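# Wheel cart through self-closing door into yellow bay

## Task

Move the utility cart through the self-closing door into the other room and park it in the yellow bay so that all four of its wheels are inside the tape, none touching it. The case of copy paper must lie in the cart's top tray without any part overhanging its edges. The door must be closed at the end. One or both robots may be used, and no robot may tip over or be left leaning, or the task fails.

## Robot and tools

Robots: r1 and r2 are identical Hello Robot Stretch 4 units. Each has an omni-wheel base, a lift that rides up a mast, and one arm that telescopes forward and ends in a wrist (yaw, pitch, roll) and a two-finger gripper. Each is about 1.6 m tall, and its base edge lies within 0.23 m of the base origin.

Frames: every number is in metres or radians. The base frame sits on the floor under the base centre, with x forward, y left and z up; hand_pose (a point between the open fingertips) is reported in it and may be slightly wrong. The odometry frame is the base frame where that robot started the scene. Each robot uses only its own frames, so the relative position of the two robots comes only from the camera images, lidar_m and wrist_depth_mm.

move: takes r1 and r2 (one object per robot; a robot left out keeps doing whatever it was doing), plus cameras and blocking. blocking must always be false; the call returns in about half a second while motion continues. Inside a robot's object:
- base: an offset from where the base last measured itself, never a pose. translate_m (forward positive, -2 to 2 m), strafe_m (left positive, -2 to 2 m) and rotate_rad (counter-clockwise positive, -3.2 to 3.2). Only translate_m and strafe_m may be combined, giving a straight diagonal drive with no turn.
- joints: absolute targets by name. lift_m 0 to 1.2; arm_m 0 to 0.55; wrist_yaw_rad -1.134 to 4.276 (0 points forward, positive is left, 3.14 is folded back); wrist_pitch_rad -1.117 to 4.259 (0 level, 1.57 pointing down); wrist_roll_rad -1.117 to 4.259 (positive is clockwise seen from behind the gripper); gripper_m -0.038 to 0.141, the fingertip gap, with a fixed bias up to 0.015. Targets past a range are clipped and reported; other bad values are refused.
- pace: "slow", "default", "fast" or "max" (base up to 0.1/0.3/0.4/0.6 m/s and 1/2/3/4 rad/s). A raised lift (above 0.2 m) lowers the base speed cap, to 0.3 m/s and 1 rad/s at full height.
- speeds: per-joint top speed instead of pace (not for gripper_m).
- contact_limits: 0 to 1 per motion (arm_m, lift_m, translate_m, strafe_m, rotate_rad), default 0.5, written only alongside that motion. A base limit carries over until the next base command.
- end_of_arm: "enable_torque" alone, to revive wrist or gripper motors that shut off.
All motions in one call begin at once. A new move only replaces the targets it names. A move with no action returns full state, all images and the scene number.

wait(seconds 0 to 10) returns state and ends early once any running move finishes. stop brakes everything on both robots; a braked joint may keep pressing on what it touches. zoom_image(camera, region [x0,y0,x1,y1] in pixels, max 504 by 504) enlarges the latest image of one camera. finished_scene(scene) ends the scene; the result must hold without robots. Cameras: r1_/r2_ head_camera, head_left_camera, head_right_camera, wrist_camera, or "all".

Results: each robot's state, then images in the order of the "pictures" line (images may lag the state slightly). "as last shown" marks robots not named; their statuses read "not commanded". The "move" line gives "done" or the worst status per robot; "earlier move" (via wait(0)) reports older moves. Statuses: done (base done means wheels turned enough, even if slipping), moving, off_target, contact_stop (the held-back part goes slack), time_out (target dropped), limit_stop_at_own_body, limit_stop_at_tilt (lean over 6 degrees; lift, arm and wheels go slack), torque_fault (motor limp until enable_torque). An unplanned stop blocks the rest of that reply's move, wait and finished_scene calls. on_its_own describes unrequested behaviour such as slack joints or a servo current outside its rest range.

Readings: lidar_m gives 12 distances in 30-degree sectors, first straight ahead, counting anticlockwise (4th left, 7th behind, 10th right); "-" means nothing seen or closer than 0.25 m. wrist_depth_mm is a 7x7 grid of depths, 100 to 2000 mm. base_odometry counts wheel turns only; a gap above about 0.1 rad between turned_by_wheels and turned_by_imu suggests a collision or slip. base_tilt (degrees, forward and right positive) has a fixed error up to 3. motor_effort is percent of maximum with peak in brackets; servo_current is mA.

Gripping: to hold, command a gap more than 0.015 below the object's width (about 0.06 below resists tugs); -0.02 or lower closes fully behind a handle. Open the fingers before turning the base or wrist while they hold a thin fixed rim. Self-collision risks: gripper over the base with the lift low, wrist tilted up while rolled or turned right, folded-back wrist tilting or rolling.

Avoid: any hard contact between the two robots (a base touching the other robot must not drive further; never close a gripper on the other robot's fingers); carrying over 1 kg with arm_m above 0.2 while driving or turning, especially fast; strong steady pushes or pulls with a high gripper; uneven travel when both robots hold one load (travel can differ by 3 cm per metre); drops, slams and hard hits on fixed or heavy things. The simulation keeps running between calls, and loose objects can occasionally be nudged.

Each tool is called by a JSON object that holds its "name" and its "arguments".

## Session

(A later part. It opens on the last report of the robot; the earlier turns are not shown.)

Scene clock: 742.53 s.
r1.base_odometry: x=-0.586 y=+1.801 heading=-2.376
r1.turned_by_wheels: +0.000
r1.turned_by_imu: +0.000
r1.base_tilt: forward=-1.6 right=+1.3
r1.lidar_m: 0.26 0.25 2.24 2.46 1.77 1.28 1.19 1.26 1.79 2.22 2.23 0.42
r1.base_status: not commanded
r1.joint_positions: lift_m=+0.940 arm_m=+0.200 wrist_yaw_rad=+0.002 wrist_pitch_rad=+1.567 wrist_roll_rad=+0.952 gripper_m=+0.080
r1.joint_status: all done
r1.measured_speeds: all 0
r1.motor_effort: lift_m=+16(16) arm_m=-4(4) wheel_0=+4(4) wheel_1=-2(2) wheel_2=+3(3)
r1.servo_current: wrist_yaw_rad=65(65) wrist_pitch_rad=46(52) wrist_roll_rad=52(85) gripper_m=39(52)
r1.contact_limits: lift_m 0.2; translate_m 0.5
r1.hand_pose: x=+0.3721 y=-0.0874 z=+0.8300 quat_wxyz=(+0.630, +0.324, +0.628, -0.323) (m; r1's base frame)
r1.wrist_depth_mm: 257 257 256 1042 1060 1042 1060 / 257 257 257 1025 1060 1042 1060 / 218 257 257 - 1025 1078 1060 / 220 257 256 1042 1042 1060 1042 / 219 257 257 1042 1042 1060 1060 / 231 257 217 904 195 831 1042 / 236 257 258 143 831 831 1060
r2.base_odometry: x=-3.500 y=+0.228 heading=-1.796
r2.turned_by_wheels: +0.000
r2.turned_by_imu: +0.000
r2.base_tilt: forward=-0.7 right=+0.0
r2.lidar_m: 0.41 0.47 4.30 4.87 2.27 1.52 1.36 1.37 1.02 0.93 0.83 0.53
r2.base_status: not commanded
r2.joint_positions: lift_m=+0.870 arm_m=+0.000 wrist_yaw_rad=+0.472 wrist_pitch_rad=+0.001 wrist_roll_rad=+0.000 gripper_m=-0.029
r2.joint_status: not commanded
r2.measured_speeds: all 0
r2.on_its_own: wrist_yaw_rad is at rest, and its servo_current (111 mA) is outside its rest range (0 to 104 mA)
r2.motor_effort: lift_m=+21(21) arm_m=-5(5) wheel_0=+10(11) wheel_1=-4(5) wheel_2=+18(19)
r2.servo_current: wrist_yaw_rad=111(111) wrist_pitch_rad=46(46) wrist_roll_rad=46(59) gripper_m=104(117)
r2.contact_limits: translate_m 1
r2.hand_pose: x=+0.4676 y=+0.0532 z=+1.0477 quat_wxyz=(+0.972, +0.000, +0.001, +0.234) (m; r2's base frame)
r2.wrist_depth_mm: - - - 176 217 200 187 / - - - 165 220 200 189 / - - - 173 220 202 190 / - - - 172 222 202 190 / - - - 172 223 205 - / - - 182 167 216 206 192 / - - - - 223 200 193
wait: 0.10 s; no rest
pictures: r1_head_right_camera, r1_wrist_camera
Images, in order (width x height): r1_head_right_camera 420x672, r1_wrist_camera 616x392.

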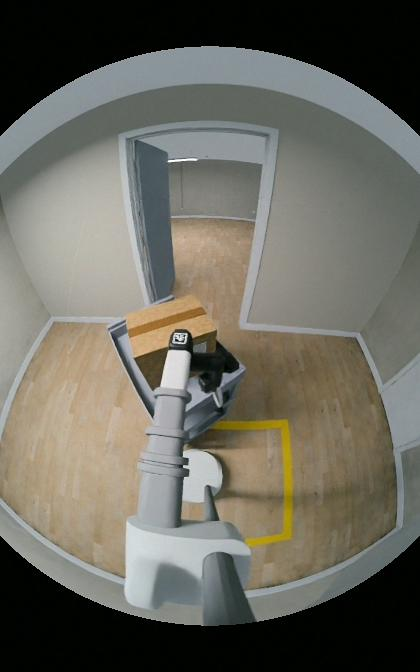

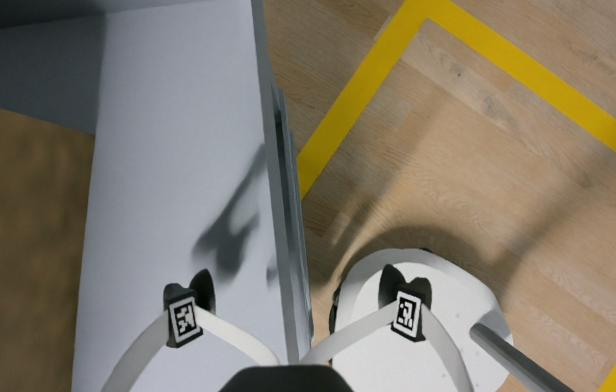

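{"name": "move", "arguments": {"blocking": false, "r1": {"joints":{"gripper_m":-0.03}}}}

{"name": "wait", "arguments": {"seconds": 1.6}}

{"name": "move", "arguments": {"blocking": false, "r1": {"base":{"translate_m":-0.4,"strafe_m":-0.15},"pace":"slow","contact_limits":{"translate_m":0.5}}}}

{"name": "wait", "arguments": {"seconds": 6, "cameras": ["r1_wrist_camera","r1_head_right_camera"]}}

Scene clock: 755.77 s.
move: r1 moving
r1.base_odometry: x=-0.586 y=+1.801 heading=-2.376
r1.turned_by_wheels: +0.000
r1.turned_by_imu: +0.000
r1.base_tilt: forward=-1.6 right=+1.3
r1.lidar_m: 0.25 0.25 2.25 2.47 1.75 1.29 1.22 1.27 1.78 2.21 2.23 0.40
r1.base_status: not commanded
r1.joint_positions: lift_m=+0.940 arm_m=+0.200 wrist_yaw_rad=+0.002 wrist_pitch_rad=+1.567 wrist_roll_rad=+0.952 gripper_m=+0.062
r1.joint_status: gripper_m moving
r1.measured_speeds: all 0
r1.motor_effort: lift_m=+16(16) arm_m=-4(4) wheel_0=+3(4) wheel_1=-2(2) wheel_2=+3(3)
r1.servo_current: wrist_yaw_rad=46(65) wrist_pitch_rad=52(52) wrist_roll_rad=39(59) gripper_m=98(98)
r1.contact_limits: lift_m 0.2; translate_m 0.5
r1.hand_pose: x=+0.3721 y=-0.0874 z=+0.8300 quat_wxyz=(+0.630, +0.324, +0.628, -0.323) (m; r1's base frame)
r1.wrist_depth_mm: 257 257 258 1060 1042 1008 1042 / 258 258 258 1060 1060 1042 1060 / 218 257 258 - 1060 1060 1042 / 221 257 257 1042 1060 1042 1042 / 220 257 258 1042 1042 1025 1042 / 233 257 199 904 195 842 1042 / 237 257 257 143 842 707 1042
r2.base_odometry: x=-3.500 y=+0.228 heading=-1.796
r2.turned_by_wheels: +0.000
r2.turned_by_imu: +0.000
r2.base_tilt: forward=-0.7 right=+0.0
r2.lidar_m: 0.39 0.48 4.27 4.84 2.28 1.50 1.36 1.39 1.04 0.90 0.82 0.51
r2.base_status: not commanded
r2.joint_positions: lift_m=+0.870 arm_m=+0.000 wrist_yaw_rad=+0.472 wrist_pitch_rad=+0.001 wrist_roll_rad=+0.000 gripper_m=-0.029
r2.joint_status: not commanded
r2.measured_speeds: all 0
r2.motor_effort: lift_m=+21(21) arm_m=-5(5) wheel_0=+10(11) wheel_1=-4(5) wheel_2=+18(18)
r2.servo_current: wrist_yaw_rad=91(111) wrist_pitch_rad=46(46) wrist_roll_rad=46(65) gripper_m=111(111)
r2.contact_limits: translate_m 1
r2.hand_pose: x=+0.4676 y=+0.0532 z=+1.0477 quat_wxyz=(+0.972, +0.000, +0.001, +0.234) (m; r2's base frame)
r2.wrist_depth_mm: - - - 176 217 200 187 / - - - 165 219 200 189 / - - - 172 220 202 190 / - - - 172 221 204 190 / - - - 172 224 204 - / - - 182 167 216 205 192 / - - - - 223 201 193
pictures: none

Scene clock: 757.07 s.
earlier move: r1 done
r1.base_odometry: x=-0.586 y=+1.801 heading=-2.376
r1.turned_by_wheels: +0.000
r1.turned_by_imu: +0.000
r1.base_tilt: forward=-1.6 right=+1.3
r1.lidar_m: 0.25 0.25 2.22 2.46 1.76 1.26 1.20 1.27 1.80 2.21 2.22 0.39
r1.base_status: not commanded
r1.joint_positions: lift_m=+0.940 arm_m=+0.200 wrist_yaw_rad=+0.002 wrist_pitch_rad=+1.567 wrist_roll_rad=+0.952 gripper_m=-0.029
r1.joint_status: all done
r1.measured_speeds: all 0
r1.motor_effort: lift_m=+16(16) arm_m=-4(4) wheel_0=+3(4) wheel_1=-2(2) wheel_2=+3(3)
r1.servo_current: wrist_yaw_rad=46(65) wrist_pitch_rad=46(52) wrist_roll_rad=65(65) gripper_m=72(130)
r1.contact_limits: lift_m 0.2; translate_m 0.5
r1.hand_pose: x=+0.3723 y=-0.0874 z=+0.8300 quat_wxyz=(+0.630, +0.324, +0.628, -0.323) (m; r1's base frame)
r1.wrist_depth_mm: 259 257 256 1042 1042 1060 1042 / 259 258 257 1042 1042 1042 1025 / 205 257 256 1060 1042 1042 1042 / 206 257 256 1042 1060 1025 1060 / 219 257 257 1060 1042 1042 1042 / 228 258 208 187 831 831 1060 / 232 154 257 187 162 668 1025
r2.base_odometry: x=-3.500 y=+0.228 heading=-1.796
r2.turned_by_wheels: +0.000
r2.turned_by_imu: +0.000
r2.base_tilt: forward=-0.6 right=+0.0
r2.lidar_m: 0.41 0.48 4.29 4.87 2.28 1.51 1.36 1.38 1.03 0.92 0.83 0.53
r2.base_status: not commanded
r2.joint_positions: lift_m=+0.870 arm_m=+0.000 wrist_yaw_rad=+0.472 wrist_pitch_rad=+0.001 wrist_roll_rad=+0.000 gripper_m=-0.029
r2.joint_status: not commanded
r2.measured_speeds: all 0
r2.motor_effort: lift_m=+21(21) arm_m=-5(5) wheel_0=+10(11) wheel_1=-4(5) wheel_2=+18(18)
r2.servo_current: wrist_yaw_rad=104(111) wrist_pitch_rad=39(46) wrist_roll_rad=39(65) gripper_m=104(111)
r2.contact_limits: translate_m 1
r2.hand_pose: x=+0.4676 y=+0.0532 z=+1.0477 quat_wxyz=(+0.972, +0.000, +0.001, +0.234) (m; r2's base frame)
r2.wrist_depth_mm: - - - 176 217 200 186 / - - - 165 220 200 188 / - - - 172 220 202 190 / - - - 172 222 204 191 / - - - 172 224 205 - / - - 182 167 216 204 192 / - - - - 223 201 193
wait: 1.30 of 1.6 s (r1 has come to rest)
pictures: none

Scene clock: 757.57 s.
move: r1 moving
r1.base_odometry: x=-0.580 y=+1.813 heading=-2.375
r1.turned_by_wheels: +0.001
r1.turned_by_imu: +0.001
r1.base_tilt: forward=-1.5 right=+1.3
r1.lidar_m: 0.28 0.25 2.24 2.44 1.75 1.26 1.20 1.25 1.76 2.22 2.24 0.41
r1.base_status: translate_m moving; strafe_m moving
r1.joint_positions: lift_m=+0.940 arm_m=+0.200 wrist_yaw_rad=+0.002 wrist_pitch_rad=+1.562 wrist_roll_rad=+0.952 gripper_m=-0.029
r1.joint_status: not commanded
r1.measured_speeds: translate_m=-0.049 strafe_m=-0.018 rotate_rad=+0.002 lift_m=+0.000 arm_m=+0.000 wrist_yaw_rad=+0.000 wrist_pitch_rad=-0.012 wrist_roll_rad=+0.000
r1.motor_effort: lift_m=+16(16) arm_m=-3(4) wheel_0=+2(4) wheel_1=-6(8) wheel_2=+11(12)
r1.servo_current: wrist_yaw_rad=52(65) wrist_pitch_rad=52(52) wrist_roll_rad=33(59) gripper_m=72(78)
r1.contact_limits: lift_m 0.2; translate_m 0.5
r1.hand_pose: x=+0.3736 y=-0.0874 z=+0.8300 quat_wxyz=(+0.632, +0.325, +0.626, -0.322) (m; r1's base frame)
r1.wrist_depth_mm: 260 260 259 1060 1042 1042 1025 / 259 258 258 1042 1060 1025 1025 / 206 259 259 1042 1025 1060 1042 / 217 259 259 1042 1042 1042 1025 / 218 260 258 1060 1042 1042 1042 / 232 259 201 188 820 820 1042 / 238 153 258 185 150 707 1042
r2: as last shown
r2.base_tilt: forward=-0.7 right=+0.0
r2.lidar_m: 0.41 0.46 4.30 4.85 2.29 1.49 1.34 1.39 1.02 0.92 0.81 0.53
r2.motor_effort: lift_m=+20(21) arm_m=-5(5) wheel_0=+10(11) wheel_1=-4(5) wheel_2=+18(18)
r2.servo_current: wrist_yaw_rad=91(111) wrist_pitch_rad=39(46) wrist_roll_rad=59(59) gripper_m=111(111)
r2.contact_limits: translate_m 1
r2.wrist_depth_mm: - - - 175 217 200 187 / - - - 165 219 201 189 / - - - 172 221 202 190 / - - - 172 222 203 191 / - - - 172 224 204 - / - - 181 167 216 205 193 / - - - - 224 200 194
pictures: none

Scene clock: 762.57 s.
earlier move: r1 done
r1.base_odometry: x=-0.402 y=+2.187 heading=-2.375
r1.turned_by_wheels: +0.000
r1.turned_by_imu: +0.003
r1.base_tilt: forward=-1.6 right=+1.2
r1.lidar_m: 0.25 0.25 2.72 2.62 1.17 0.85 0.82 0.87 1.23 2.06 2.16 0.46
r1.base_status: done
r1.joint_positions: lift_m=+0.940 arm_m=+0.200 wrist_yaw_rad=+0.002 wrist_pitch_rad=+1.562 wrist_roll_rad=+0.950 gripper_m=-0.029
r1.joint_status: not commanded
r1.measured_speeds: all 0
r1.motor_effort: lift_m=+16(16) arm_m=-4(4) wheel_0=+6(9) wheel_1=-1(8) wheel_2=+8(15)
r1.servo_current: wrist_yaw_rad=46(72) wrist_pitch_rad=52(65) wrist_roll_rad=52(72) gripper_m=65(78)
r1.contact_limits: lift_m 0.2; translate_m 0.5
r1.hand_pose: x=+0.3736 y=-0.0874 z=+0.8300 quat_wxyz=(+0.632, +0.324, +0.626, -0.321) (m; r1's base frame)
r1.wrist_depth_mm: 202 218 218 1060 1060 1025 1025 / 259 259 258 1025 1025 1042 1042 / 258 259 258 1042 1025 1042 1042 / 250 258 258 1025 1042 1042 1042 / 213 259 258 1042 1042 1008 1025 / 223 259 205 192 831 831 1025 / 221 161 257 181 160 691 1060
r2.base_odometry: x=-3.500 y=+0.228 heading=-1.796
r2.turned_by_wheels: +0.000
r2.turned_by_imu: +0.001
r2.base_tilt: forward=-0.7 right=+0.0
r2.lidar_m: 0.38 0.47 4.26 4.88 2.25 1.50 1.38 1.38 1.02 0.91 0.82 0.52
r2.base_status: not commanded
r2.joint_positions: lift_m=+0.870 arm_m=+0.000 wrist_yaw_rad=+0.472 wrist_pitch_rad=+0.001 wrist_roll_rad=+0.000 gripper_m=-0.029
r2.joint_status: not commanded
r2.measured_speeds: all 0
r2.motor_effort: lift_m=+21(21) arm_m=-5(5) wheel_0=+10(11) wheel_1=-4(5) wheel_2=+18(18)
r2.servo_current: wrist_yaw_rad=104(117) wrist_pitch_rad=46(52) wrist_roll_rad=46(59) gripper_m=111(117)
r2.contact_limits: translate_m 1
r2.hand_pose: x=+0.4676 y=+0.0532 z=+1.0477 quat_wxyz=(+0.972, +0.000, +0.001, +0.234) (m; r2's base frame)
r2.wrist_depth_mm: - - - 176 218 199 187 / - - - 165 219 200 188 / - - - 173 220 202 190 / - - - 173 221 202 190 / - - - 172 224 204 - / - - 181 168 216 205 192 / - - - - 223 201 193
wait: 5.00 of 6 s (r1 has come to rest)
pictures: r1_head_right_camera, r1_wrist_camera
Images, in order (width x height): r1_head_right_camera 420x672, r1_wrist_camera 616x392.

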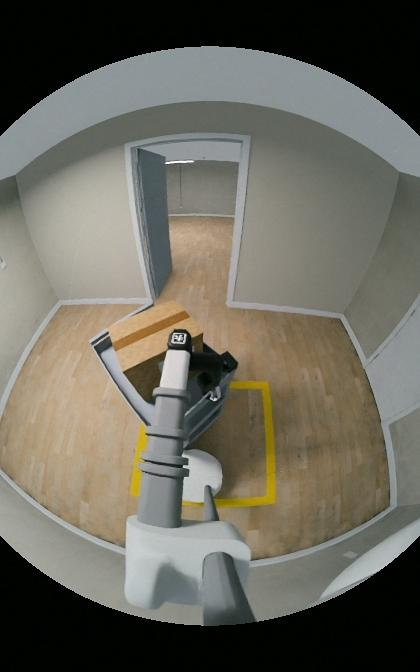

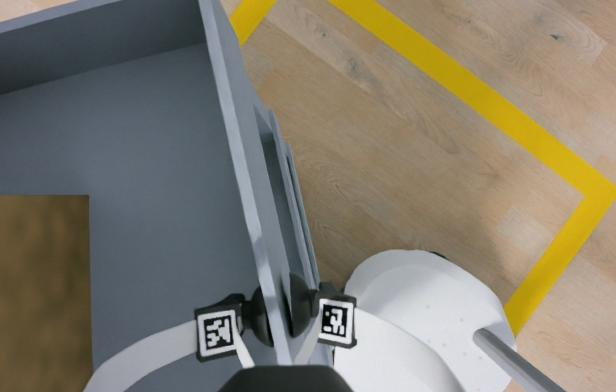

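{"name": "move", "arguments": {"blocking": false, "r1": {"base":{"translate_m":-0.32,"strafe_m":-0.36},"pace":"slow","contact_limits":{"translate_m":0.5}}}}

{"name": "wait", "arguments": {"seconds": 7, "cameras": ["r1_wrist_camera","r1_head_right_camera","r1_head_camera"]}}

Scene clock: 776.23 s.
move: r1 moving
r1.base_odometry: x=-0.402 y=+2.199 heading=-2.373
r1.turned_by_wheels: +0.002
r1.turned_by_imu: +0.002
r1.base_tilt: forward=-1.6 right=+1.2
r1.lidar_m: 0.25 0.25 0.76 2.60 1.19 0.86 0.81 0.85 1.24 2.08 2.18 0.47
r1.base_status: translate_m moving; strafe_m moving
r1.joint_positions: lift_m=+0.940 arm_m=+0.200 wrist_yaw_rad=+0.002 wrist_pitch_rad=+1.562 wrist_roll_rad=+0.950 gripper_m=-0.029
r1.joint_status: not commanded
r1.measured_speeds: translate_m=-0.033 strafe_m=-0.037 rotate_rad=-0.002 lift_m=+0.000 arm_m=+0.000 wrist_yaw_rad=+0.000 wrist_pitch_rad=+0.000 wrist_roll_rad=+0.000
r1.motor_effort: lift_m=+16(16) arm_m=-4(4) wheel_0=+14(15) wheel_1=-6(6) wheel_2=+12(14)
r1.servo_current: wrist_yaw_rad=59(72) wrist_pitch_rad=52(59) wrist_roll_rad=33(52) gripper_m=65(72)
r1.contact_limits: lift_m 0.2; translate_m 0.5
r1.hand_pose: x=+0.3736 y=-0.0874 z=+0.8300 quat_wxyz=(+0.632, +0.324, +0.626, -0.321) (m; r1's base frame)
r1.wrist_depth_mm: 201 216 224 1042 1025 1042 1042 / 258 257 258 1060 1042 1042 1060 / 258 258 258 1042 1060 1042 1025 / 259 258 258 1042 1042 1025 1042 / 213 259 259 1060 1042 1025 1025 / 224 260 204 189 842 831 1042 / 221 155 259 181 151 699 1025
r2: as last shown
r2.turned_by_imu: +0.000
r2.base_tilt: forward=-0.6 right=+0.0
r2.lidar_m: 0.39 0.49 4.27 4.86 2.27 1.48 1.37 1.37 1.01 0.92 0.82 0.53
r2.motor_effort: lift_m=+21(21) arm_m=-5(5) wheel_0=+10(11) wheel_1=-5(5) wheel_2=+18(18)
r2.servo_current: wrist_yaw_rad=91(111) wrist_pitch_rad=33(46) wrist_roll_rad=59(59) gripper_m=104(111)
r2.contact_limits: translate_m 1
r2.wrist_depth_mm: - - - 176 218 200 188 / - - - 165 219 200 189 / - - - 172 220 202 190 / - - - 172 222 203 190 / - - - 172 223 204 - / - - 181 167 216 206 193 / - - - - 224 200 193
pictures: none

Scene clock: 781.80 s.
earlier move: r1 done
r1.base_odometry: x=-0.421 y=+2.668 heading=-2.374
r1.turned_by_wheels: -0.001
r1.turned_by_imu: +0.000
r1.base_tilt: forward=-1.6 right=+1.2
r1.lidar_m: 0.25 0.25 0.25 1.98 0.73 0.52 0.50 0.55 0.78 1.73 1.79 2.34
r1.base_status: done
r1.joint_positions: lift_m=+0.940 arm_m=+0.200 wrist_yaw_rad=+0.001 wrist_pitch_rad=+1.573 wrist_roll_rad=+0.950 gripper_m=-0.029
r1.joint_status: not commanded
r1.measured_speeds: all 0
r1.motor_effort: lift_m=+16(16) arm_m=+3(4) wheel_0=+9(19) wheel_1=-2(7) wheel_2=+5(14)
r1.servo_current: wrist_yaw_rad=52(72) wrist_pitch_rad=39(59) wrist_roll_rad=46(72) gripper_m=65(72)
r1.contact_limits: lift_m 0.2; translate_m 0.5
r1.hand_pose: x=+0.3703 y=-0.0874 z=+0.8300 quat_wxyz=(+0.628, +0.323, +0.630, -0.323) (m; r1's base frame)
r1.wrist_depth_mm: 1025 1025 1042 1025 1042 1060 1042 / 1042 1008 1060 1060 1042 1042 1060 / 1008 1060 1042 1060 1060 1060 1060 / 1025 1042 1042 1042 1042 1060 1042 / - 260 243 878 866 1060 1060 / 254 256 187 188 842 842 1060 / 256 256 183 188 177 627 1078
r2.base_odometry: x=-3.500 y=+0.228 heading=-1.796
r2.turned_by_wheels: +0.000
r2.turned_by_imu: +0.001
r2.base_tilt: forward=-0.7 right=+0.0
r2.lidar_m: 0.41 0.52 4.29 4.86 2.29 1.50 1.36 1.37 1.02 0.90 0.83 0.54
r2.base_status: not commanded
r2.joint_positions: lift_m=+0.870 arm_m=+0.000 wrist_yaw_rad=+0.472 wrist_pitch_rad=+0.001 wrist_roll_rad=+0.000 gripper_m=-0.029
r2.joint_status: not commanded
r2.measured_speeds: all 0
r2.motor_effort: lift_m=+21(21) arm_m=-5(5) wheel_0=+10(11) wheel_1=-4(5) wheel_2=+18(19)
r2.servo_current: wrist_yaw_rad=98(111) wrist_pitch_rad=46(52) wrist_roll_rad=52(59) gripper_m=104(111)
r2.contact_limits: translate_m 1
r2.hand_pose: x=+0.4676 y=+0.0532 z=+1.0477 quat_wxyz=(+0.972, +0.000, +0.001, +0.234) (m; r2's base frame)
r2.wrist_depth_mm: - - - 175 218 199 187 / - - - 165 220 200 189 / - - - 173 220 202 190 / - - - 172 221 204 191 / - - - 172 224 204 - / - - 182 167 216 206 193 / - - - - 223 200 193
wait: 5.57 of 7 s (r1 has come to rest)
pictures: r1_head_camera, r1_head_right_camera, r1_wrist_camera
Images, in order (width x height): r1_head_camera 420x560, r1_head_right_camera 420x672, r1_wrist_camera 616x392.

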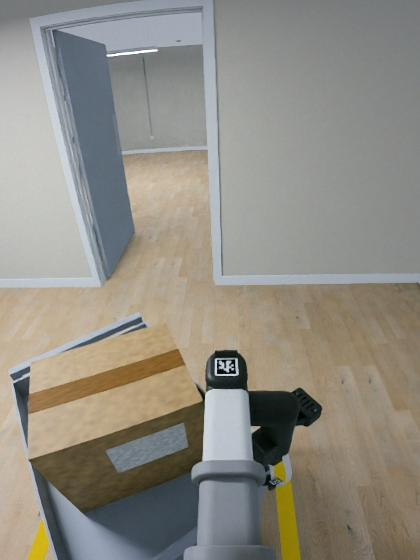

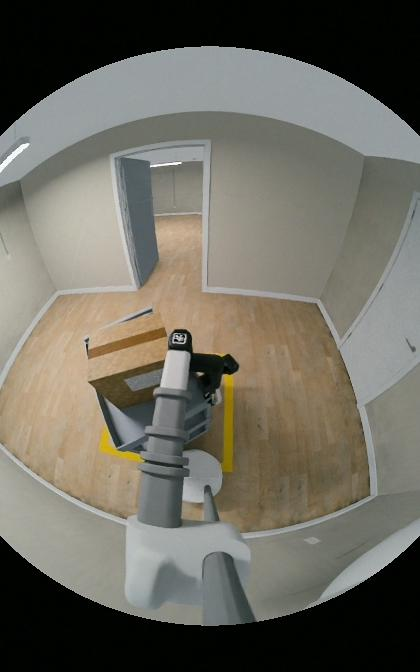

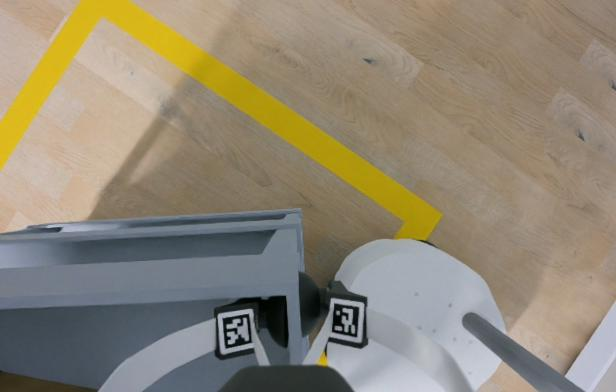

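{"name": "move", "arguments": {"blocking": false, "r1": {"joints":{"gripper_m":0.08}}}}

{"name": "wait", "arguments": {"seconds": 1.3}}

{"name": "move", "arguments": {"blocking": false, "r1": {"joints":{"lift_m":1.08}}}}

{"name": "wait", "arguments": {"seconds": 1.5, "cameras": ["r1_wrist_camera"]}}

{"name": "move", "arguments": {"blocking": false, "r1": {"base":{"strafe_m":-1.0},"joints":{"arm_m":0.0,"wrist_pitch_rad":0.0,"wrist_roll_rad":0.0}}}}

{"name": "wait", "arguments": {"seconds": 5}}

{"name": "wait", "arguments": {"seconds": 0.2, "cameras": ["r1_head_camera","r1_head_left_camera"]}}

Scene clock: 801.60 s.
move: r1 moving
r1.base_odometry: x=-0.421 y=+2.668 heading=-2.374
r1.turned_by_wheels: +0.000
r1.turned_by_imu: +0.000
r1.base_tilt: forward=-1.6 right=+1.3
r1.lidar_m: 0.25 0.25 0.25 1.98 0.74 0.53 0.49 0.54 0.76 1.73 1.78 2.35
r1.base_status: not commanded
r1.joint_positions: lift_m=+0.940 arm_m=+0.200 wrist_yaw_rad=+0.001 wrist_pitch_rad=+1.573 wrist_roll_rad=+0.950 gripper_m=-0.004
r1.joint_status: gripper_m moving
r1.measured_speeds: all 0
r1.motor_effort: lift_m=+16(16) arm_m=+4(4) wheel_0=+9(9) wheel_1=-2(2) wheel_2=+5(5)
r1.servo_current: wrist_yaw_rad=26(72) wrist_pitch_rad=39(52) wrist_roll_rad=46(52) gripper_m=65(72)
r1.contact_limits: lift_m 0.2; translate_m 0.5
r1.hand_pose: x=+0.3703 y=-0.0874 z=+0.8300 quat_wxyz=(+0.628, +0.323, +0.630, -0.323) (m; r1's base frame)
r1.wrist_depth_mm: 1025 1025 1042 1042 1060 1025 1042 / 1025 1025 1060 1060 1060 1042 1042 / 1042 1042 1042 1042 1025 1025 1060 / 1042 1042 1042 1042 1060 1060 1078 / - 236 245 508 854 1042 1042 / 256 254 190 189 831 831 1078 / 257 258 183 150 154 647 1078
r2: as last shown
r2.turned_by_imu: +0.000
r2.base_tilt: forward=-0.7 right=+0.1
r2.lidar_m: 0.41 0.48 4.28 4.86 2.24 1.50 1.37 1.40 1.02 0.92 0.84 0.52
r2.motor_effort: lift_m=+21(21) arm_m=-4(5) wheel_0=+11(11) wheel_1=-4(5) wheel_2=+18(18)
r2.servo_current: wrist_yaw_rad=104(104) wrist_pitch_rad=39(39) wrist_roll_rad=46(59) gripper_m=111(111)
r2.contact_limits: translate_m 1
r2.wrist_depth_mm: - - - 176 218 200 187 / - - - 165 220 201 188 / - - - 172 220 202 190 / - - - 173 222 204 191 / - - - 172 224 204 - / - - 182 167 216 205 192 / - - - - 223 201 194
pictures: none

Scene clock: 802.90 s.
earlier move: r1 done
r1.base_odometry: x=-0.422 y=+2.668 heading=-2.374
r1.turned_by_wheels: +0.000
r1.turned_by_imu: +0.000
r1.base_tilt: forward=-1.6 right=+1.3
r1.lidar_m: 0.25 0.25 0.25 1.99 0.72 0.50 0.50 0.55 0.78 1.72 1.78 2.34
r1.base_status: not commanded
r1.joint_positions: lift_m=+0.940 arm_m=+0.200 wrist_yaw_rad=+0.001 wrist_pitch_rad=+1.576 wrist_roll_rad=+0.950 gripper_m=+0.080
r1.joint_status: all done
r1.measured_speeds: all 0
r1.motor_effort: lift_m=+16(16) arm_m=+4(4) wheel_0=+7(9) wheel_1=-2(2) wheel_2=+3(5)
r1.servo_current: wrist_yaw_rad=39(72) wrist_pitch_rad=46(52) wrist_roll_rad=59(65) gripper_m=46(98)
r1.contact_limits: lift_m 0.2; translate_m 0.5
r1.hand_pose: x=+0.3695 y=-0.0874 z=+0.8300 quat_wxyz=(+0.627, +0.322, +0.631, -0.324) (m; r1's base frame)
r1.wrist_depth_mm: 1008 1042 1025 1042 1042 1060 1060 / 1025 1042 1025 1025 1060 1060 1078 / 1042 1042 1025 1042 1078 1078 1078 / 1025 1042 1025 1042 1060 1060 1042 / - 258 241 1042 854 1060 1060 / 211 254 191 256 195 1060 1060 / 254 253 256 143 842 842 1042
r2.base_odometry: x=-3.500 y=+0.228 heading=-1.796
r2.turned_by_wheels: +0.000
r2.turned_by_imu: +0.000
r2.base_tilt: forward=-0.6 right=+0.0
r2.lidar_m: 0.39 0.48 4.31 4.88 2.24 1.47 1.37 1.39 1.02 0.92 0.81 0.51
r2.base_status: not commanded
r2.joint_positions: lift_m=+0.870 arm_m=+0.000 wrist_yaw_rad=+0.472 wrist_pitch_rad=+0.001 wrist_roll_rad=+0.000 gripper_m=-0.029
r2.joint_status: not commanded
r2.measured_speeds: all 0
r2.on_its_own: wrist_yaw_rad is at rest, and its servo_current (111 mA) is outside its rest range (0 to 104 mA)
r2.motor_effort: lift_m=+21(21) arm_m=-5(5) wheel_0=+10(11) wheel_1=-5(5) wheel_2=+18(18)
r2.servo_current: wrist_yaw_rad=111(111) wrist_pitch_rad=46(46) wrist_roll_rad=46(59) gripper_m=104(111)
r2.contact_limits: translate_m 1
r2.hand_pose: x=+0.4676 y=+0.0532 z=+1.0477 quat_wxyz=(+0.972, +0.000, +0.001, +0.234) (m; r2's base frame)
r2.wrist_depth_mm: - - - 176 216 200 187 / - - - 165 219 200 189 / - - - 172 220 202 190 / - - - 171 220 203 191 / - - - 171 224 205 - / - - 181 167 216 206 192 / - - - - 223 201 193
wait: 1.30 s; at rest by 1.27 s
pictures: none

Scene clock: 803.40 s.
move: r1 moving
r1.base_odometry: x=-0.421 y=+2.668 heading=-2.374
r1.turned_by_wheels: +0.000
r1.turned_by_imu: +0.000
r1.base_tilt: forward=-1.6 right=+1.3
r1.lidar_m: 0.26 0.25 0.25 1.98 0.70 0.53 0.49 0.54 0.80 1.72 1.78 2.36
r1.base_status: not commanded
r1.joint_positions: lift_m=+0.977 arm_m=+0.200 wrist_yaw_rad=+0.001 wrist_pitch_rad=+1.576 wrist_roll_rad=+0.950 gripper_m=+0.080
r1.joint_status: lift_m moving
r1.measured_speeds: translate_m=+0.000 strafe_m=+0.000 rotate_rad=+0.000 lift_m=+0.146 arm_m=+0.000 wrist_yaw_rad=+0.000 wrist_pitch_rad=+0.000 wrist_roll_rad=+0.000
r1.motor_effort: lift_m=+27(29) arm_m=+4(4) wheel_0=+7(7) wheel_1=-2(2) wheel_2=+3(3)
r1.servo_current: wrist_yaw_rad=33(78) wrist_pitch_rad=46(52) wrist_roll_rad=46(59) gripper_m=46(46)
r1.contact_limits: translate_m 0.5
r1.hand_pose: x=+0.3695 y=-0.0874 z=+0.8673 quat_wxyz=(+0.627, +0.322, +0.631, -0.324) (m; r1's base frame)
r1.wrist_depth_mm: 1042 1042 1078 1060 1078 1060 1078 / 1042 1078 1060 1060 1098 1098 1098 / 1042 1042 1060 1078 1098 1078 1098 / 1042 1042 1060 1060 1078 1078 1118 / 272 258 249 1025 878 1098 1098 / 285 287 221 290 195 1118 1098 / 285 272 289 143 878 878 1098
r2.base_odometry: x=-3.500 y=+0.228 heading=-1.796
r2.turned_by_wheels: +0.000
r2.turned_by_imu: +0.000
r2.base_tilt: forward=-0.7 right=+0.0
r2.lidar_m: 0.39 0.48 4.28 4.86 2.26 1.51 1.36 1.39 1.01 0.93 0.81 0.54
r2.base_status: not commanded
r2.joint_positions: lift_m=+0.870 arm_m=+0.000 wrist_yaw_rad=+0.472 wrist_pitch_rad=+0.001 wrist_roll_rad=+0.000 gripper_m=-0.029
r2.joint_status: not commanded
r2.measured_speeds: all 0
r2.motor_effort: lift_m=+21(21) arm_m=-5(5) wheel_0=+10(10) wheel_1=-4(5) wheel_2=+18(18)
r2.servo_current: wrist_yaw_rad=98(111) wrist_pitch_rad=33(46) wrist_roll_rad=46(52) gripper_m=104(111)
r2.contact_limits: translate_m 1
r2.hand_pose: x=+0.4676 y=+0.0532 z=+1.0477 quat_wxyz=(+0.972, +0.000, +0.001, +0.234) (m; r2's base frame)
r2.wrist_depth_mm: - - - 175 217 200 187 / - - - 165 220 200 189 / - - - 172 220 202 190 / - - - 172 223 203 191 / - - - 172 224 204 - / - - 181 167 215 205 192 / - - - - 224 201 193
pictures: none

Scene clock: 804.57 s.
earlier move: r1 done
r1.base_odometry: x=-0.422 y=+2.668 heading=-2.375
r1.turned_by_wheels: +0.000
r1.turned_by_imu: -0.001
r1.base_tilt: forward=-1.6 right=+1.3
r1.lidar_m: 0.25 0.25 0.25 1.97 0.73 0.54 0.47 0.53 0.79 1.73 1.79 2.34
r1.base_status: not commanded
r1.joint_positions: lift_m=+1.080 arm_m=+0.200 wrist_yaw_rad=+0.001 wrist_pitch_rad=+1.572 wrist_roll_rad=+0.950 gripper_m=+0.080
r1.joint_status: all done
r1.measured_speeds: all 0
r1.motor_effort: lift_m=+24(29) arm_m=+4(4) wheel_0=+2(7) wheel_1=-2(2) wheel_2=+1(3)
r1.servo_current: wrist_yaw_rad=39(78) wrist_pitch_rad=39(52) wrist_roll_rad=46(59) gripper_m=39(46)
r1.contact_limits: translate_m 0.5
r1.hand_pose: x=+0.3706 y=-0.0874 z=+0.9694 quat_wxyz=(+0.629, +0.323, +0.629, -0.323) (m; r1's base frame)
r1.wrist_depth_mm: 1182 1160 1182 1182 1160 1182 1205 / 1160 1160 1182 1182 1182 1182 1205 / 1182 1182 1160 1182 1182 1160 1205 / 1205 1160 1160 1182 1182 1160 1182 / 362 389 362 1042 991 1205 1205 / 392 397 212 397 195 1205 1205 / 300 287 397 143 960 1205 -
r2.base_odometry: x=-3.500 y=+0.228 heading=-1.796
r2.turned_by_wheels: +0.000
r2.turned_by_imu: +0.000
r2.base_tilt: forward=-0.7 right=+0.1
r2.lidar_m: 0.40 0.49 4.28 4.87 2.29 1.49 1.35 1.40 1.01 0.93 0.82 0.53
r2.base_status: not commanded
r2.joint_positions: lift_m=+0.870 arm_m=+0.000 wrist_yaw_rad=+0.472 wrist_pitch_rad=+0.001 wrist_roll_rad=+0.000 gripper_m=-0.029
r2.joint_status: not commanded
r2.measured_speeds: all 0
r2.motor_effort: lift_m=+21(21) arm_m=-5(5) wheel_0=+10(11) wheel_1=-5(5) wheel_2=+18(18)
r2.servo_current: wrist_yaw_rad=98(111) wrist_pitch_rad=39(46) wrist_roll_rad=46(59) gripper_m=111(111)
r2.contact_limits: translate_m 1
r2.hand_pose: x=+0.4676 y=+0.0532 z=+1.0477 quat_wxyz=(+0.972, +0.000, +0.001, +0.234) (m; r2's base frame)
r2.wrist_depth_mm: - - - 175 218 200 187 / - - - 166 219 201 189 / - - - 172 220 202 190 / - - - 172 222 203 191 / - - - 172 224 204 - / - - 181 167 216 206 193 / - - - - 224 201 193
wait: 1.17 of 1.5 s (r1 has come to rest)
pictures: r1_wrist_camera
Images, in order (width x height): r1_wrist_camera 616x392.

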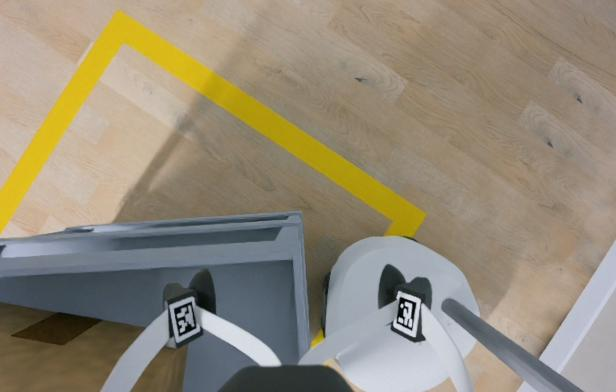

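Scene clock: 805.07 s.
move: r1 moving
r1.base_odometry: x=-0.447 y=+2.694 heading=-2.375
r1.turned_by_wheels: +0.000
r1.turned_by_imu: +0.000
r1.base_tilt: forward=-1.5 right=+1.3
r1.lidar_m: 0.27 0.25 0.25 1.98 0.73 0.53 0.50 0.54 0.76 1.70 1.77 2.35
r1.base_status: strafe_m moving
r1.joint_positions: lift_m=+1.080 arm_m=+0.149 wrist_yaw_rad=+0.001 wrist_pitch_rad=+0.993 wrist_roll_rad=+0.368 gripper_m=+0.080
r1.joint_status: arm_m moving; wrist_pitch_rad moving; wrist_roll_rad moving
r1.measured_speeds: translate_m=+0.000 strafe_m=-0.140 rotate_rad=-0.001 lift_m=+0.000 arm_m=-0.195 wrist_yaw_rad=+0.000 wrist_pitch_rad=-1.807 wrist_roll_rad=-1.821
r1.motor_effort: lift_m=+24(24) arm_m=-5(7) wheel_0=+13(13) wheel_1=-6(10) wheel_2=+0(1)
r1.servo_current: wrist_yaw_rad=59(59) wrist_pitch_rad=104(124) wrist_roll_rad=78(98) gripper_m=46(46)
r1.hand_pose: x=+0.4777 y=-0.0873 z=+1.0161 quat_wxyz=(+0.864, +0.161, +0.469, -0.087) (m; r1's base frame)
r1.wrist_depth_mm: - - 1921 1756 1708 1576 1499 / - 1921 1808 1661 1537 1499 1366 / 1808 1708 1661 1499 1430 1366 1281 / 1661 1576 1464 1366 1308 1255 1229 / 539 1499 1336 1308 1255 1182 1138 / 373 449 200 1205 196 1118 1060 / 301 347 415 144 1098 1042 1008
r2: as last shown
r2.base_tilt: forward=-0.7 right=+0.0
r2.lidar_m: 0.38 0.49 4.28 4.87 2.26 1.50 1.37 1.39 1.00 0.92 0.84 0.52
r2.motor_effort: lift_m=+21(21) arm_m=-5(5) wheel_0=+10(11) wheel_1=-4(5) wheel_2=+18(18)
r2.servo_current: wrist_yaw_rad=104(111) wrist_pitch_rad=46(46) wrist_roll_rad=46(59) gripper_m=111(111)
r2.contact_limits: translate_m 1
r2.wrist_depth_mm: - - - 175 217 200 187 / - - - 165 220 200 189 / - - - 172 221 202 189 / - - - 172 221 203 190 / - - - 172 224 205 - / - - 181 167 216 205 193 / - - - - 224 202 193
pictures: none

Scene clock: 809.23 s.
earlier move: r1 done
r1.base_odometry: x=-1.116 y=+3.388 heading=-2.375
r1.turned_by_wheels: +0.000
r1.turned_by_imu: -0.005
r1.base_tilt: forward=-1.6 right=+1.3
r1.lidar_m: 2.24 2.33 0.92 1.05 0.74 0.55 0.51 0.56 0.79 0.74 0.74 1.00
r1.base_status: done
r1.joint_positions: lift_m=+1.080 arm_m=+0.000 wrist_yaw_rad=+0.001 wrist_pitch_rad=+0.007 wrist_roll_rad=+0.002 gripper_m=+0.080
r1.joint_status: all done
r1.measured_speeds: all 0
r1.motor_effort: lift_m=+23(24) arm_m=-4(7) wheel_0=+1(13) wheel_1=+0(11) wheel_2=+0(2)
r1.servo_current: wrist_yaw_rad=46(72) wrist_pitch_rad=52(143) wrist_roll_rad=65(111) gripper_m=39(52)
r1.hand_pose: x=+0.4594 y=-0.0872 z=+1.2559 quat_wxyz=(+1.000, +0.001, +0.003, +0.000) (m; r1's base frame)
r1.wrist_depth_mm: - - - - - - - / - - - - - 1138 - / - - - - - - - / - - - - - - - / - - - - - - - / - - 197 - 195 - - / - - - 143 - - -
r2.base_odometry: x=-3.500 y=+0.228 heading=-1.796
r2.turned_by_wheels: +0.000
r2.turned_by_imu: +0.001
r2.base_tilt: forward=-0.7 right=+0.0
r2.lidar_m: 0.39 0.50 4.26 4.87 2.27 1.51 1.36 1.38 1.02 0.91 0.80 0.56
r2.base_status: not commanded
r2.joint_positions: lift_m=+0.870 arm_m=+0.000 wrist_yaw_rad=+0.472 wrist_pitch_rad=+0.001 wrist_roll_rad=+0.000 gripper_m=-0.029
r2.joint_status: not commanded
r2.measured_speeds: all 0
r2.on_its_own: wrist_yaw_rad is at rest, and its servo_current (111 mA) is outside its rest range (0 to 104 mA)
r2.motor_effort: lift_m=+21(21) arm_m=-5(5) wheel_0=+10(11) wheel_1=-4(5) wheel_2=+18(18)
r2.servo_current: wrist_yaw_rad=111(117) wrist_pitch_rad=39(46) wrist_roll_rad=52(65) gripper_m=104(117)
r2.contact_limits: translate_m 1
r2.hand_pose: x=+0.4676 y=+0.0532 z=+1.0477 quat_wxyz=(+0.972, +0.000, +0.001, +0.234) (m; r2's base frame)
r2.wrist_depth_mm: - - - 175 218 199 187 / - - - 166 219 201 188 / - - - 172 221 202 190 / - - - 173 222 203 191 / - - - 172 224 204 - / - - 182 167 216 206 192 / - - - - 224 200 193
wait: 4.17 of 5 s (r1 has come to rest)
pictures: none

Scene clock: 809.43 s.
r1.base_odometry: x=-1.116 y=+3.388 heading=-2.375
r1.turned_by_wheels: +0.000
r1.turned_by_imu: +0.000
r1.base_tilt: forward=-1.6 right=+1.3
r1.lidar_m: 2.25 2.34 0.95 1.05 0.74 0.54 0.51 0.56 0.78 0.73 0.76 1.02
r1.base_status: done
r1.joint_positions: lift_m=+1.080 arm_m=+0.000 wrist_yaw_rad=+0.001 wrist_pitch_rad=+0.007 wrist_roll_rad=+0.002 gripper_m=+0.080
r1.joint_status: all done
r1.measured_speeds: all 0
r1.motor_effort: lift_m=+23(24) arm_m=-4(7) wheel_0=+1(13) wheel_1=+0(11) wheel_2=+0(2)
r1.servo_current: wrist_yaw_rad=65(72) wrist_pitch_rad=46(143) wrist_roll_rad=46(111) gripper_m=39(52)
r1.hand_pose: x=+0.4594 y=-0.0872 z=+1.2559 quat_wxyz=(+1.000, +0.001, +0.003, +0.000) (m; r1's base frame)
r1.wrist_depth_mm: - - - - - - - / - - - - - 1138 - / - - - - - - - / - - - - - - - / - - - - - - - / - - 197 - 196 - - / - - - 144 - - -
r2.base_odometry: x=-3.500 y=+0.228 heading=-1.796
r2.turned_by_wheels: +0.000
r2.turned_by_imu: +0.000
r2.base_tilt: forward=-0.6 right=+0.0
r2.lidar_m: 0.40 0.49 4.27 4.89 2.31 1.50 1.36 1.40 1.01 0.93 0.80 0.51
r2.base_status: not commanded
r2.joint_positions: lift_m=+0.870 arm_m=+0.000 wrist_yaw_rad=+0.472 wrist_pitch_rad=+0.001 wrist_roll_rad=+0.000 gripper_m=-0.029
r2.joint_status: not commanded
r2.measured_speeds: all 0
r2.motor_effort: lift_m=+21(21) arm_m=-5(5) wheel_0=+10(11) wheel_1=-4(5) wheel_2=+18(18)
r2.servo_current: wrist_yaw_rad=104(117) wrist_pitch_rad=39(46) wrist_roll_rad=52(65) gripper_m=104(117)
r2.contact_limits: translate_m 1
r2.hand_pose: x=+0.4676 y=+0.0532 z=+1.0477 quat_wxyz=(+0.972, +0.000, +0.001, +0.234) (m; r2's base frame)
r2.wrist_depth_mm: - - - 175 218 200 187 / - - - 165 219 201 189 / - - - 173 220 202 189 / - - - 172 222 203 191 / - - - 172 224 204 - / - - 182 167 215 206 192 / - - - - 224 200 193
wait: 0.20 s; no rest
pictures: r1_head_camera, r1_head_left_camera
Images, in order (width x height): r1_head_camera 420x560, r1_head_left_camera 420x672.

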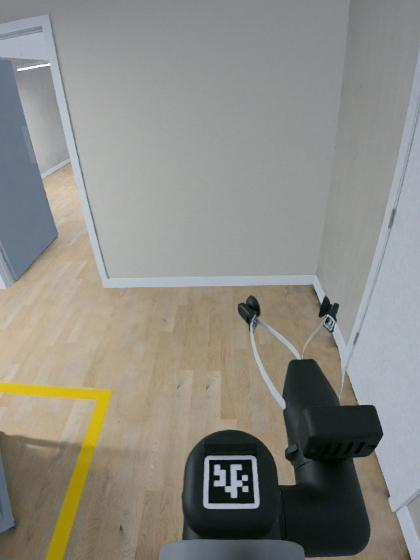

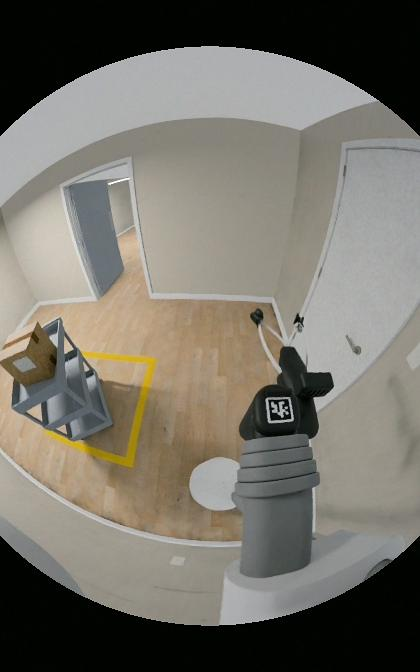

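{"name": "move", "arguments": {"blocking": false, "r1": {"base":{"rotate_rad":0.95},"joints":{"lift_m":0.5,"wrist_yaw_rad":0.0}}, "r2": {"base":{"translate_m":0.2835,"strafe_m":0.118},"joints":{"wrist_yaw_rad":0.096},"pace":"slow","speeds":{"wrist_yaw_rad":0.11},"contact_limits":{"translate_m":0.9}}}}

{"name": "wait", "arguments": {"seconds": 3}}

{"name": "wait", "arguments": {"seconds": 2, "cameras": ["r1_head_camera","r1_head_left_camera","r2_wrist_camera"]}}

{"name": "zoom_image", "arguments": {"camera": "r1_head_camera", "region": [0, 200, 420, 520]}}

Scene clock: 827.53 s.
move: r1 moving; r2 moving
r1.base_odometry: x=-1.116 y=+3.388 heading=-2.203
r1.turned_by_wheels: +0.172
r1.turned_by_imu: +0.172
r1.base_tilt: forward=-1.6 right=+1.3
r1.lidar_m: 2.26 2.47 0.94 1.23 0.65 0.53 0.52 0.57 0.76 0.74 0.84 1.31
r1.base_status: rotate_rad moving
r1.joint_positions: lift_m=+1.042 arm_m=+0.000 wrist_yaw_rad=+0.001 wrist_pitch_rad=+0.007 wrist_roll_rad=+0.002 gripper_m=+0.080
r1.joint_status: lift_m moving; wrist_yaw_rad moving
r1.measured_speeds: translate_m=+0.000 strafe_m=+0.000 rotate_rad=+0.666 lift_m=-0.146 arm_m=+0.000 wrist_yaw_rad=+0.000 wrist_pitch_rad=+0.000 wrist_roll_rad=+0.000
r1.motor_effort: lift_m=+14(23) arm_m=-4(4) wheel_0=-8(8) wheel_1=-6(7) wheel_2=-5(6)
r1.servo_current: wrist_yaw_rad=20(65) wrist_pitch_rad=39(52) wrist_roll_rad=33(52) gripper_m=46(46)
r1.hand_pose: x=+0.4594 y=-0.0872 z=+1.2188 quat_wxyz=(+1.000, +0.001, +0.003, +0.000) (m; r1's base frame)
r1.wrist_depth_mm: - - - - - - - / - - - - - 1983 - / - - - - - 1921 - / - - - - - - - / - - - - - - - / - - 198 - 195 - - / - - - 143 - - -
r2.base_odometry: x=-3.498 y=+0.215 heading=-1.793
r2.turned_by_wheels: +0.002
r2.turned_by_imu: +0.003
r2.base_tilt: forward=-0.7 right=+0.0
r2.lidar_m: 0.38 0.49 4.27 4.88 2.29 1.51 1.37 1.40 1.01 0.93 0.81 0.50
r2.base_status: translate_m moving; strafe_m moving
r2.joint_positions: lift_m=+0.870 arm_m=+0.000 wrist_yaw_rad=+0.459 wrist_pitch_rad=+0.001 wrist_roll_rad=+0.000 gripper_m=-0.029
r2.joint_status: wrist_yaw_rad moving
r2.measured_speeds: translate_m=+0.049 strafe_m=+0.021 rotate_rad=+0.001 lift_m=+0.000 arm_m=+0.000 wrist_yaw_rad=-0.085 wrist_pitch_rad=+0.000 wrist_roll_rad=+0.000
r2.motor_effort: lift_m=+21(21) arm_m=-5(5) wheel_0=+21(21) wheel_1=+9(10) wheel_2=+1(16)
r2.servo_current: wrist_yaw_rad=546(546) wrist_pitch_rad=39(46) wrist_roll_rad=52(59) gripper_m=111(111)
r2.contact_limits: translate_m 0.9
r2.hand_pose: x=+0.4683 y=+0.0493 z=+1.0477 quat_wxyz=(+0.974, +0.000, +0.001, +0.227) (m; r2's base frame)
r2.wrist_depth_mm: - - - 230 218 200 187 / - - - 165 219 200 189 / - - - 173 220 202 189 / - - - 172 222 203 190 / - - - 172 224 204 - / - - 183 167 216 205 192 / - - - - 223 200 193
pictures: none

Scene clock: 830.27 s.
earlier move: r1 done; r2 moving
r1.base_odometry: x=-1.116 y=+3.388 heading=-1.425
r1.turned_by_wheels: +0.778
r1.turned_by_imu: +0.782
r1.base_tilt: forward=-1.6 right=+1.2
r1.lidar_m: 0.98 0.96 0.86 0.57 0.51 0.52 0.69 0.73 0.77 0.93 2.18 2.30
r1.base_status: done
r1.joint_positions: lift_m=+0.500 arm_m=+0.000 wrist_yaw_rad=+0.001 wrist_pitch_rad=+0.007 wrist_roll_rad=+0.002 gripper_m=+0.080
r1.joint_status: all done
r1.measured_speeds: all 0
r1.motor_effort: lift_m=+13(23) arm_m=-4(5) wheel_0=-2(8) wheel_1=-2(9) wheel_2=-2(7)
r1.servo_current: wrist_yaw_rad=39(78) wrist_pitch_rad=52(59) wrist_roll_rad=52(78) gripper_m=39(52)
r1.hand_pose: x=+0.4594 y=-0.0872 z=+0.6768 quat_wxyz=(+1.000, +0.001, +0.003, +0.000) (m; r1's base frame)
r1.wrist_depth_mm: - - - - - - - / - 891 - - - - - / - 842 - - - - - / - - - - - - - / - - - - - - - / - - 198 - 195 - 1808 / 1756 164 - 143 1537 1430 1537
r2.base_odometry: x=-3.453 y=-0.044 heading=-1.794
r2.turned_by_wheels: -0.001
r2.turned_by_imu: +0.006
r2.base_tilt: forward=-0.6 right=+0.0
r2.lidar_m: 0.37 3.16 3.95 4.79 2.69 1.77 1.62 1.64 1.10 0.99 0.61 0.47
r2.base_status: translate_m moving; strafe_m moving
r2.joint_positions: lift_m=+0.870 arm_m=+0.000 wrist_yaw_rad=+0.142 wrist_pitch_rad=+0.001 wrist_roll_rad=+0.000 gripper_m=-0.029
r2.joint_status: wrist_yaw_rad moving
r2.measured_speeds: translate_m=+0.077 strafe_m=+0.030 rotate_rad=-0.002 lift_m=+0.000 arm_m=+0.000 wrist_yaw_rad=-0.114 wrist_pitch_rad=+0.000 wrist_roll_rad=+0.000
r2.motor_effort: lift_m=+20(21) arm_m=-5(5) wheel_0=+9(26) wheel_1=+5(11) wheel_2=+3(16)
r2.servo_current: wrist_yaw_rad=312(728) wrist_pitch_rad=39(46) wrist_roll_rad=46(59) gripper_m=104(111)
r2.contact_limits: translate_m 0.9
r2.hand_pose: x=+0.4688 y=-0.0457 z=+1.0477 quat_wxyz=(+0.997, +0.000, +0.001, +0.071) (m; r2's base frame)
r2.wrist_depth_mm: - - - 165 223 206 195 / - - - 163 226 207 197 / - - - 167 224 208 198 / - - - 167 227 209 199 / - - - 167 228 211 200 / - - 183 168 181 212 201 / - - - - 228 207 202
wait: 2.73 of 3 s (r1 has come to rest)
pictures: none

Scene clock: 831.30 s.
earlier move: r2 done
r1.base_odometry: x=-1.116 y=+3.388 heading=-1.425
r1.turned_by_wheels: +0.000
r1.turned_by_imu: +0.000
r1.base_tilt: forward=-1.6 right=+1.2
r1.lidar_m: 0.97 0.97 0.85 0.58 0.51 0.52 0.69 0.72 0.77 0.97 2.21 2.28
r1.base_status: done
r1.joint_positions: lift_m=+0.500 arm_m=+0.000 wrist_yaw_rad=+0.001 wrist_pitch_rad=+0.007 wrist_roll_rad=+0.002 gripper_m=+0.080
r1.joint_status: all done
r1.measured_speeds: all 0
r1.motor_effort: lift_m=+12(23) arm_m=-4(5) wheel_0=-2(8) wheel_1=-2(9) wheel_2=-2(7)
r1.servo_current: wrist_yaw_rad=65(78) wrist_pitch_rad=52(59) wrist_roll_rad=39(78) gripper_m=46(52)
r1.hand_pose: x=+0.4594 y=-0.0872 z=+0.6768 quat_wxyz=(+1.000, +0.001, +0.003, +0.000) (m; r1's base frame)
r1.wrist_depth_mm: - - - - - - - / - 891 - - - - - / - 854 - - - - - / - - - - - - - / - - - - - - - / - - 197 - 195 - 1863 / 1756 164 - 143 1576 1430 1537
r2.base_odometry: x=-3.448 y=-0.075 heading=-1.795
r2.turned_by_wheels: -0.001
r2.turned_by_imu: +0.000
r2.base_tilt: forward=-0.6 right=+0.0
r2.lidar_m: 0.41 3.13 3.95 4.80 2.72 1.82 1.64 1.70 1.12 1.00 0.60 0.49
r2.base_status: done
r2.joint_positions: lift_m=+0.870 arm_m=+0.000 wrist_yaw_rad=+0.115 wrist_pitch_rad=+0.001 wrist_roll_rad=+0.000 gripper_m=-0.029
r2.joint_status: all done
r2.measured_speeds: all 0
r2.on_its_own: wrist_yaw_rad is at rest, and its servo_current (111 mA) is outside its rest range (0 to 104 mA)
r2.motor_effort: lift_m=+21(21) arm_m=-5(5) wheel_0=+4(26) wheel_1=+4(11) wheel_2=+2(16)
r2.servo_current: wrist_yaw_rad=111(728) wrist_pitch_rad=39(46) wrist_roll_rad=46(59) gripper_m=111(117)
r2.contact_limits: translate_m 0.9
r2.hand_pose: x=+0.4675 y=-0.0536 z=+1.0477 quat_wxyz=(+0.998, +0.000, +0.001, +0.058) (m; r2's base frame)
r2.wrist_depth_mm: - - - 163 224 208 197 / - - - 164 225 209 199 / - - - 164 229 211 200 / - - - 167 229 211 201 / - - - 166 230 212 202 / - - 186 167 182 213 203 / - - - - 229 211 204
wait: 1.03 of 2 s (r2 has come to rest)
pictures: r1_head_camera, r1_head_left_camera, r2_wrist_camera
Images, in order (width x height): r1_head_camera 420x560, r1_head_left_camera 420x672, r2_wrist_camera 616x392.

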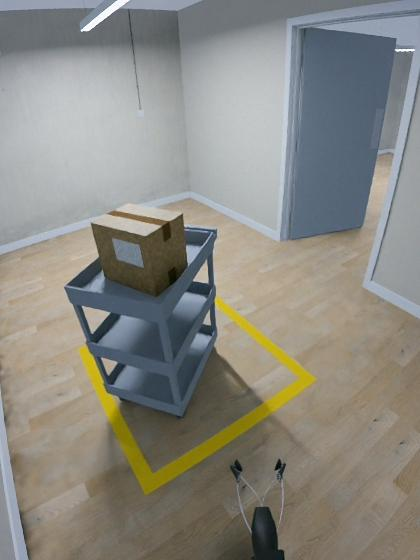

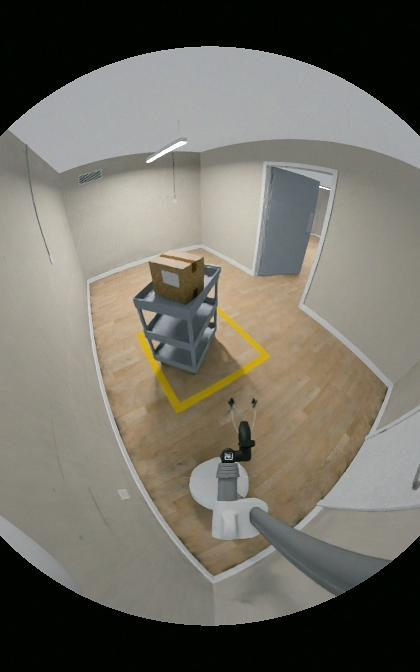

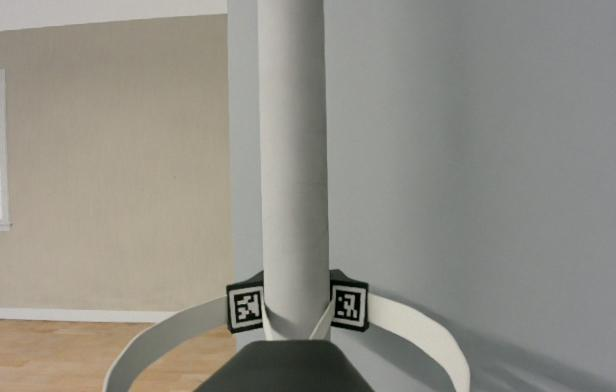

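Scaled by 1.200 from the camera's 420x560 image, which has a finer 600x800 frame.

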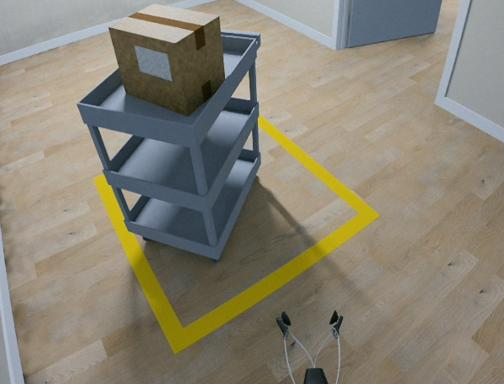

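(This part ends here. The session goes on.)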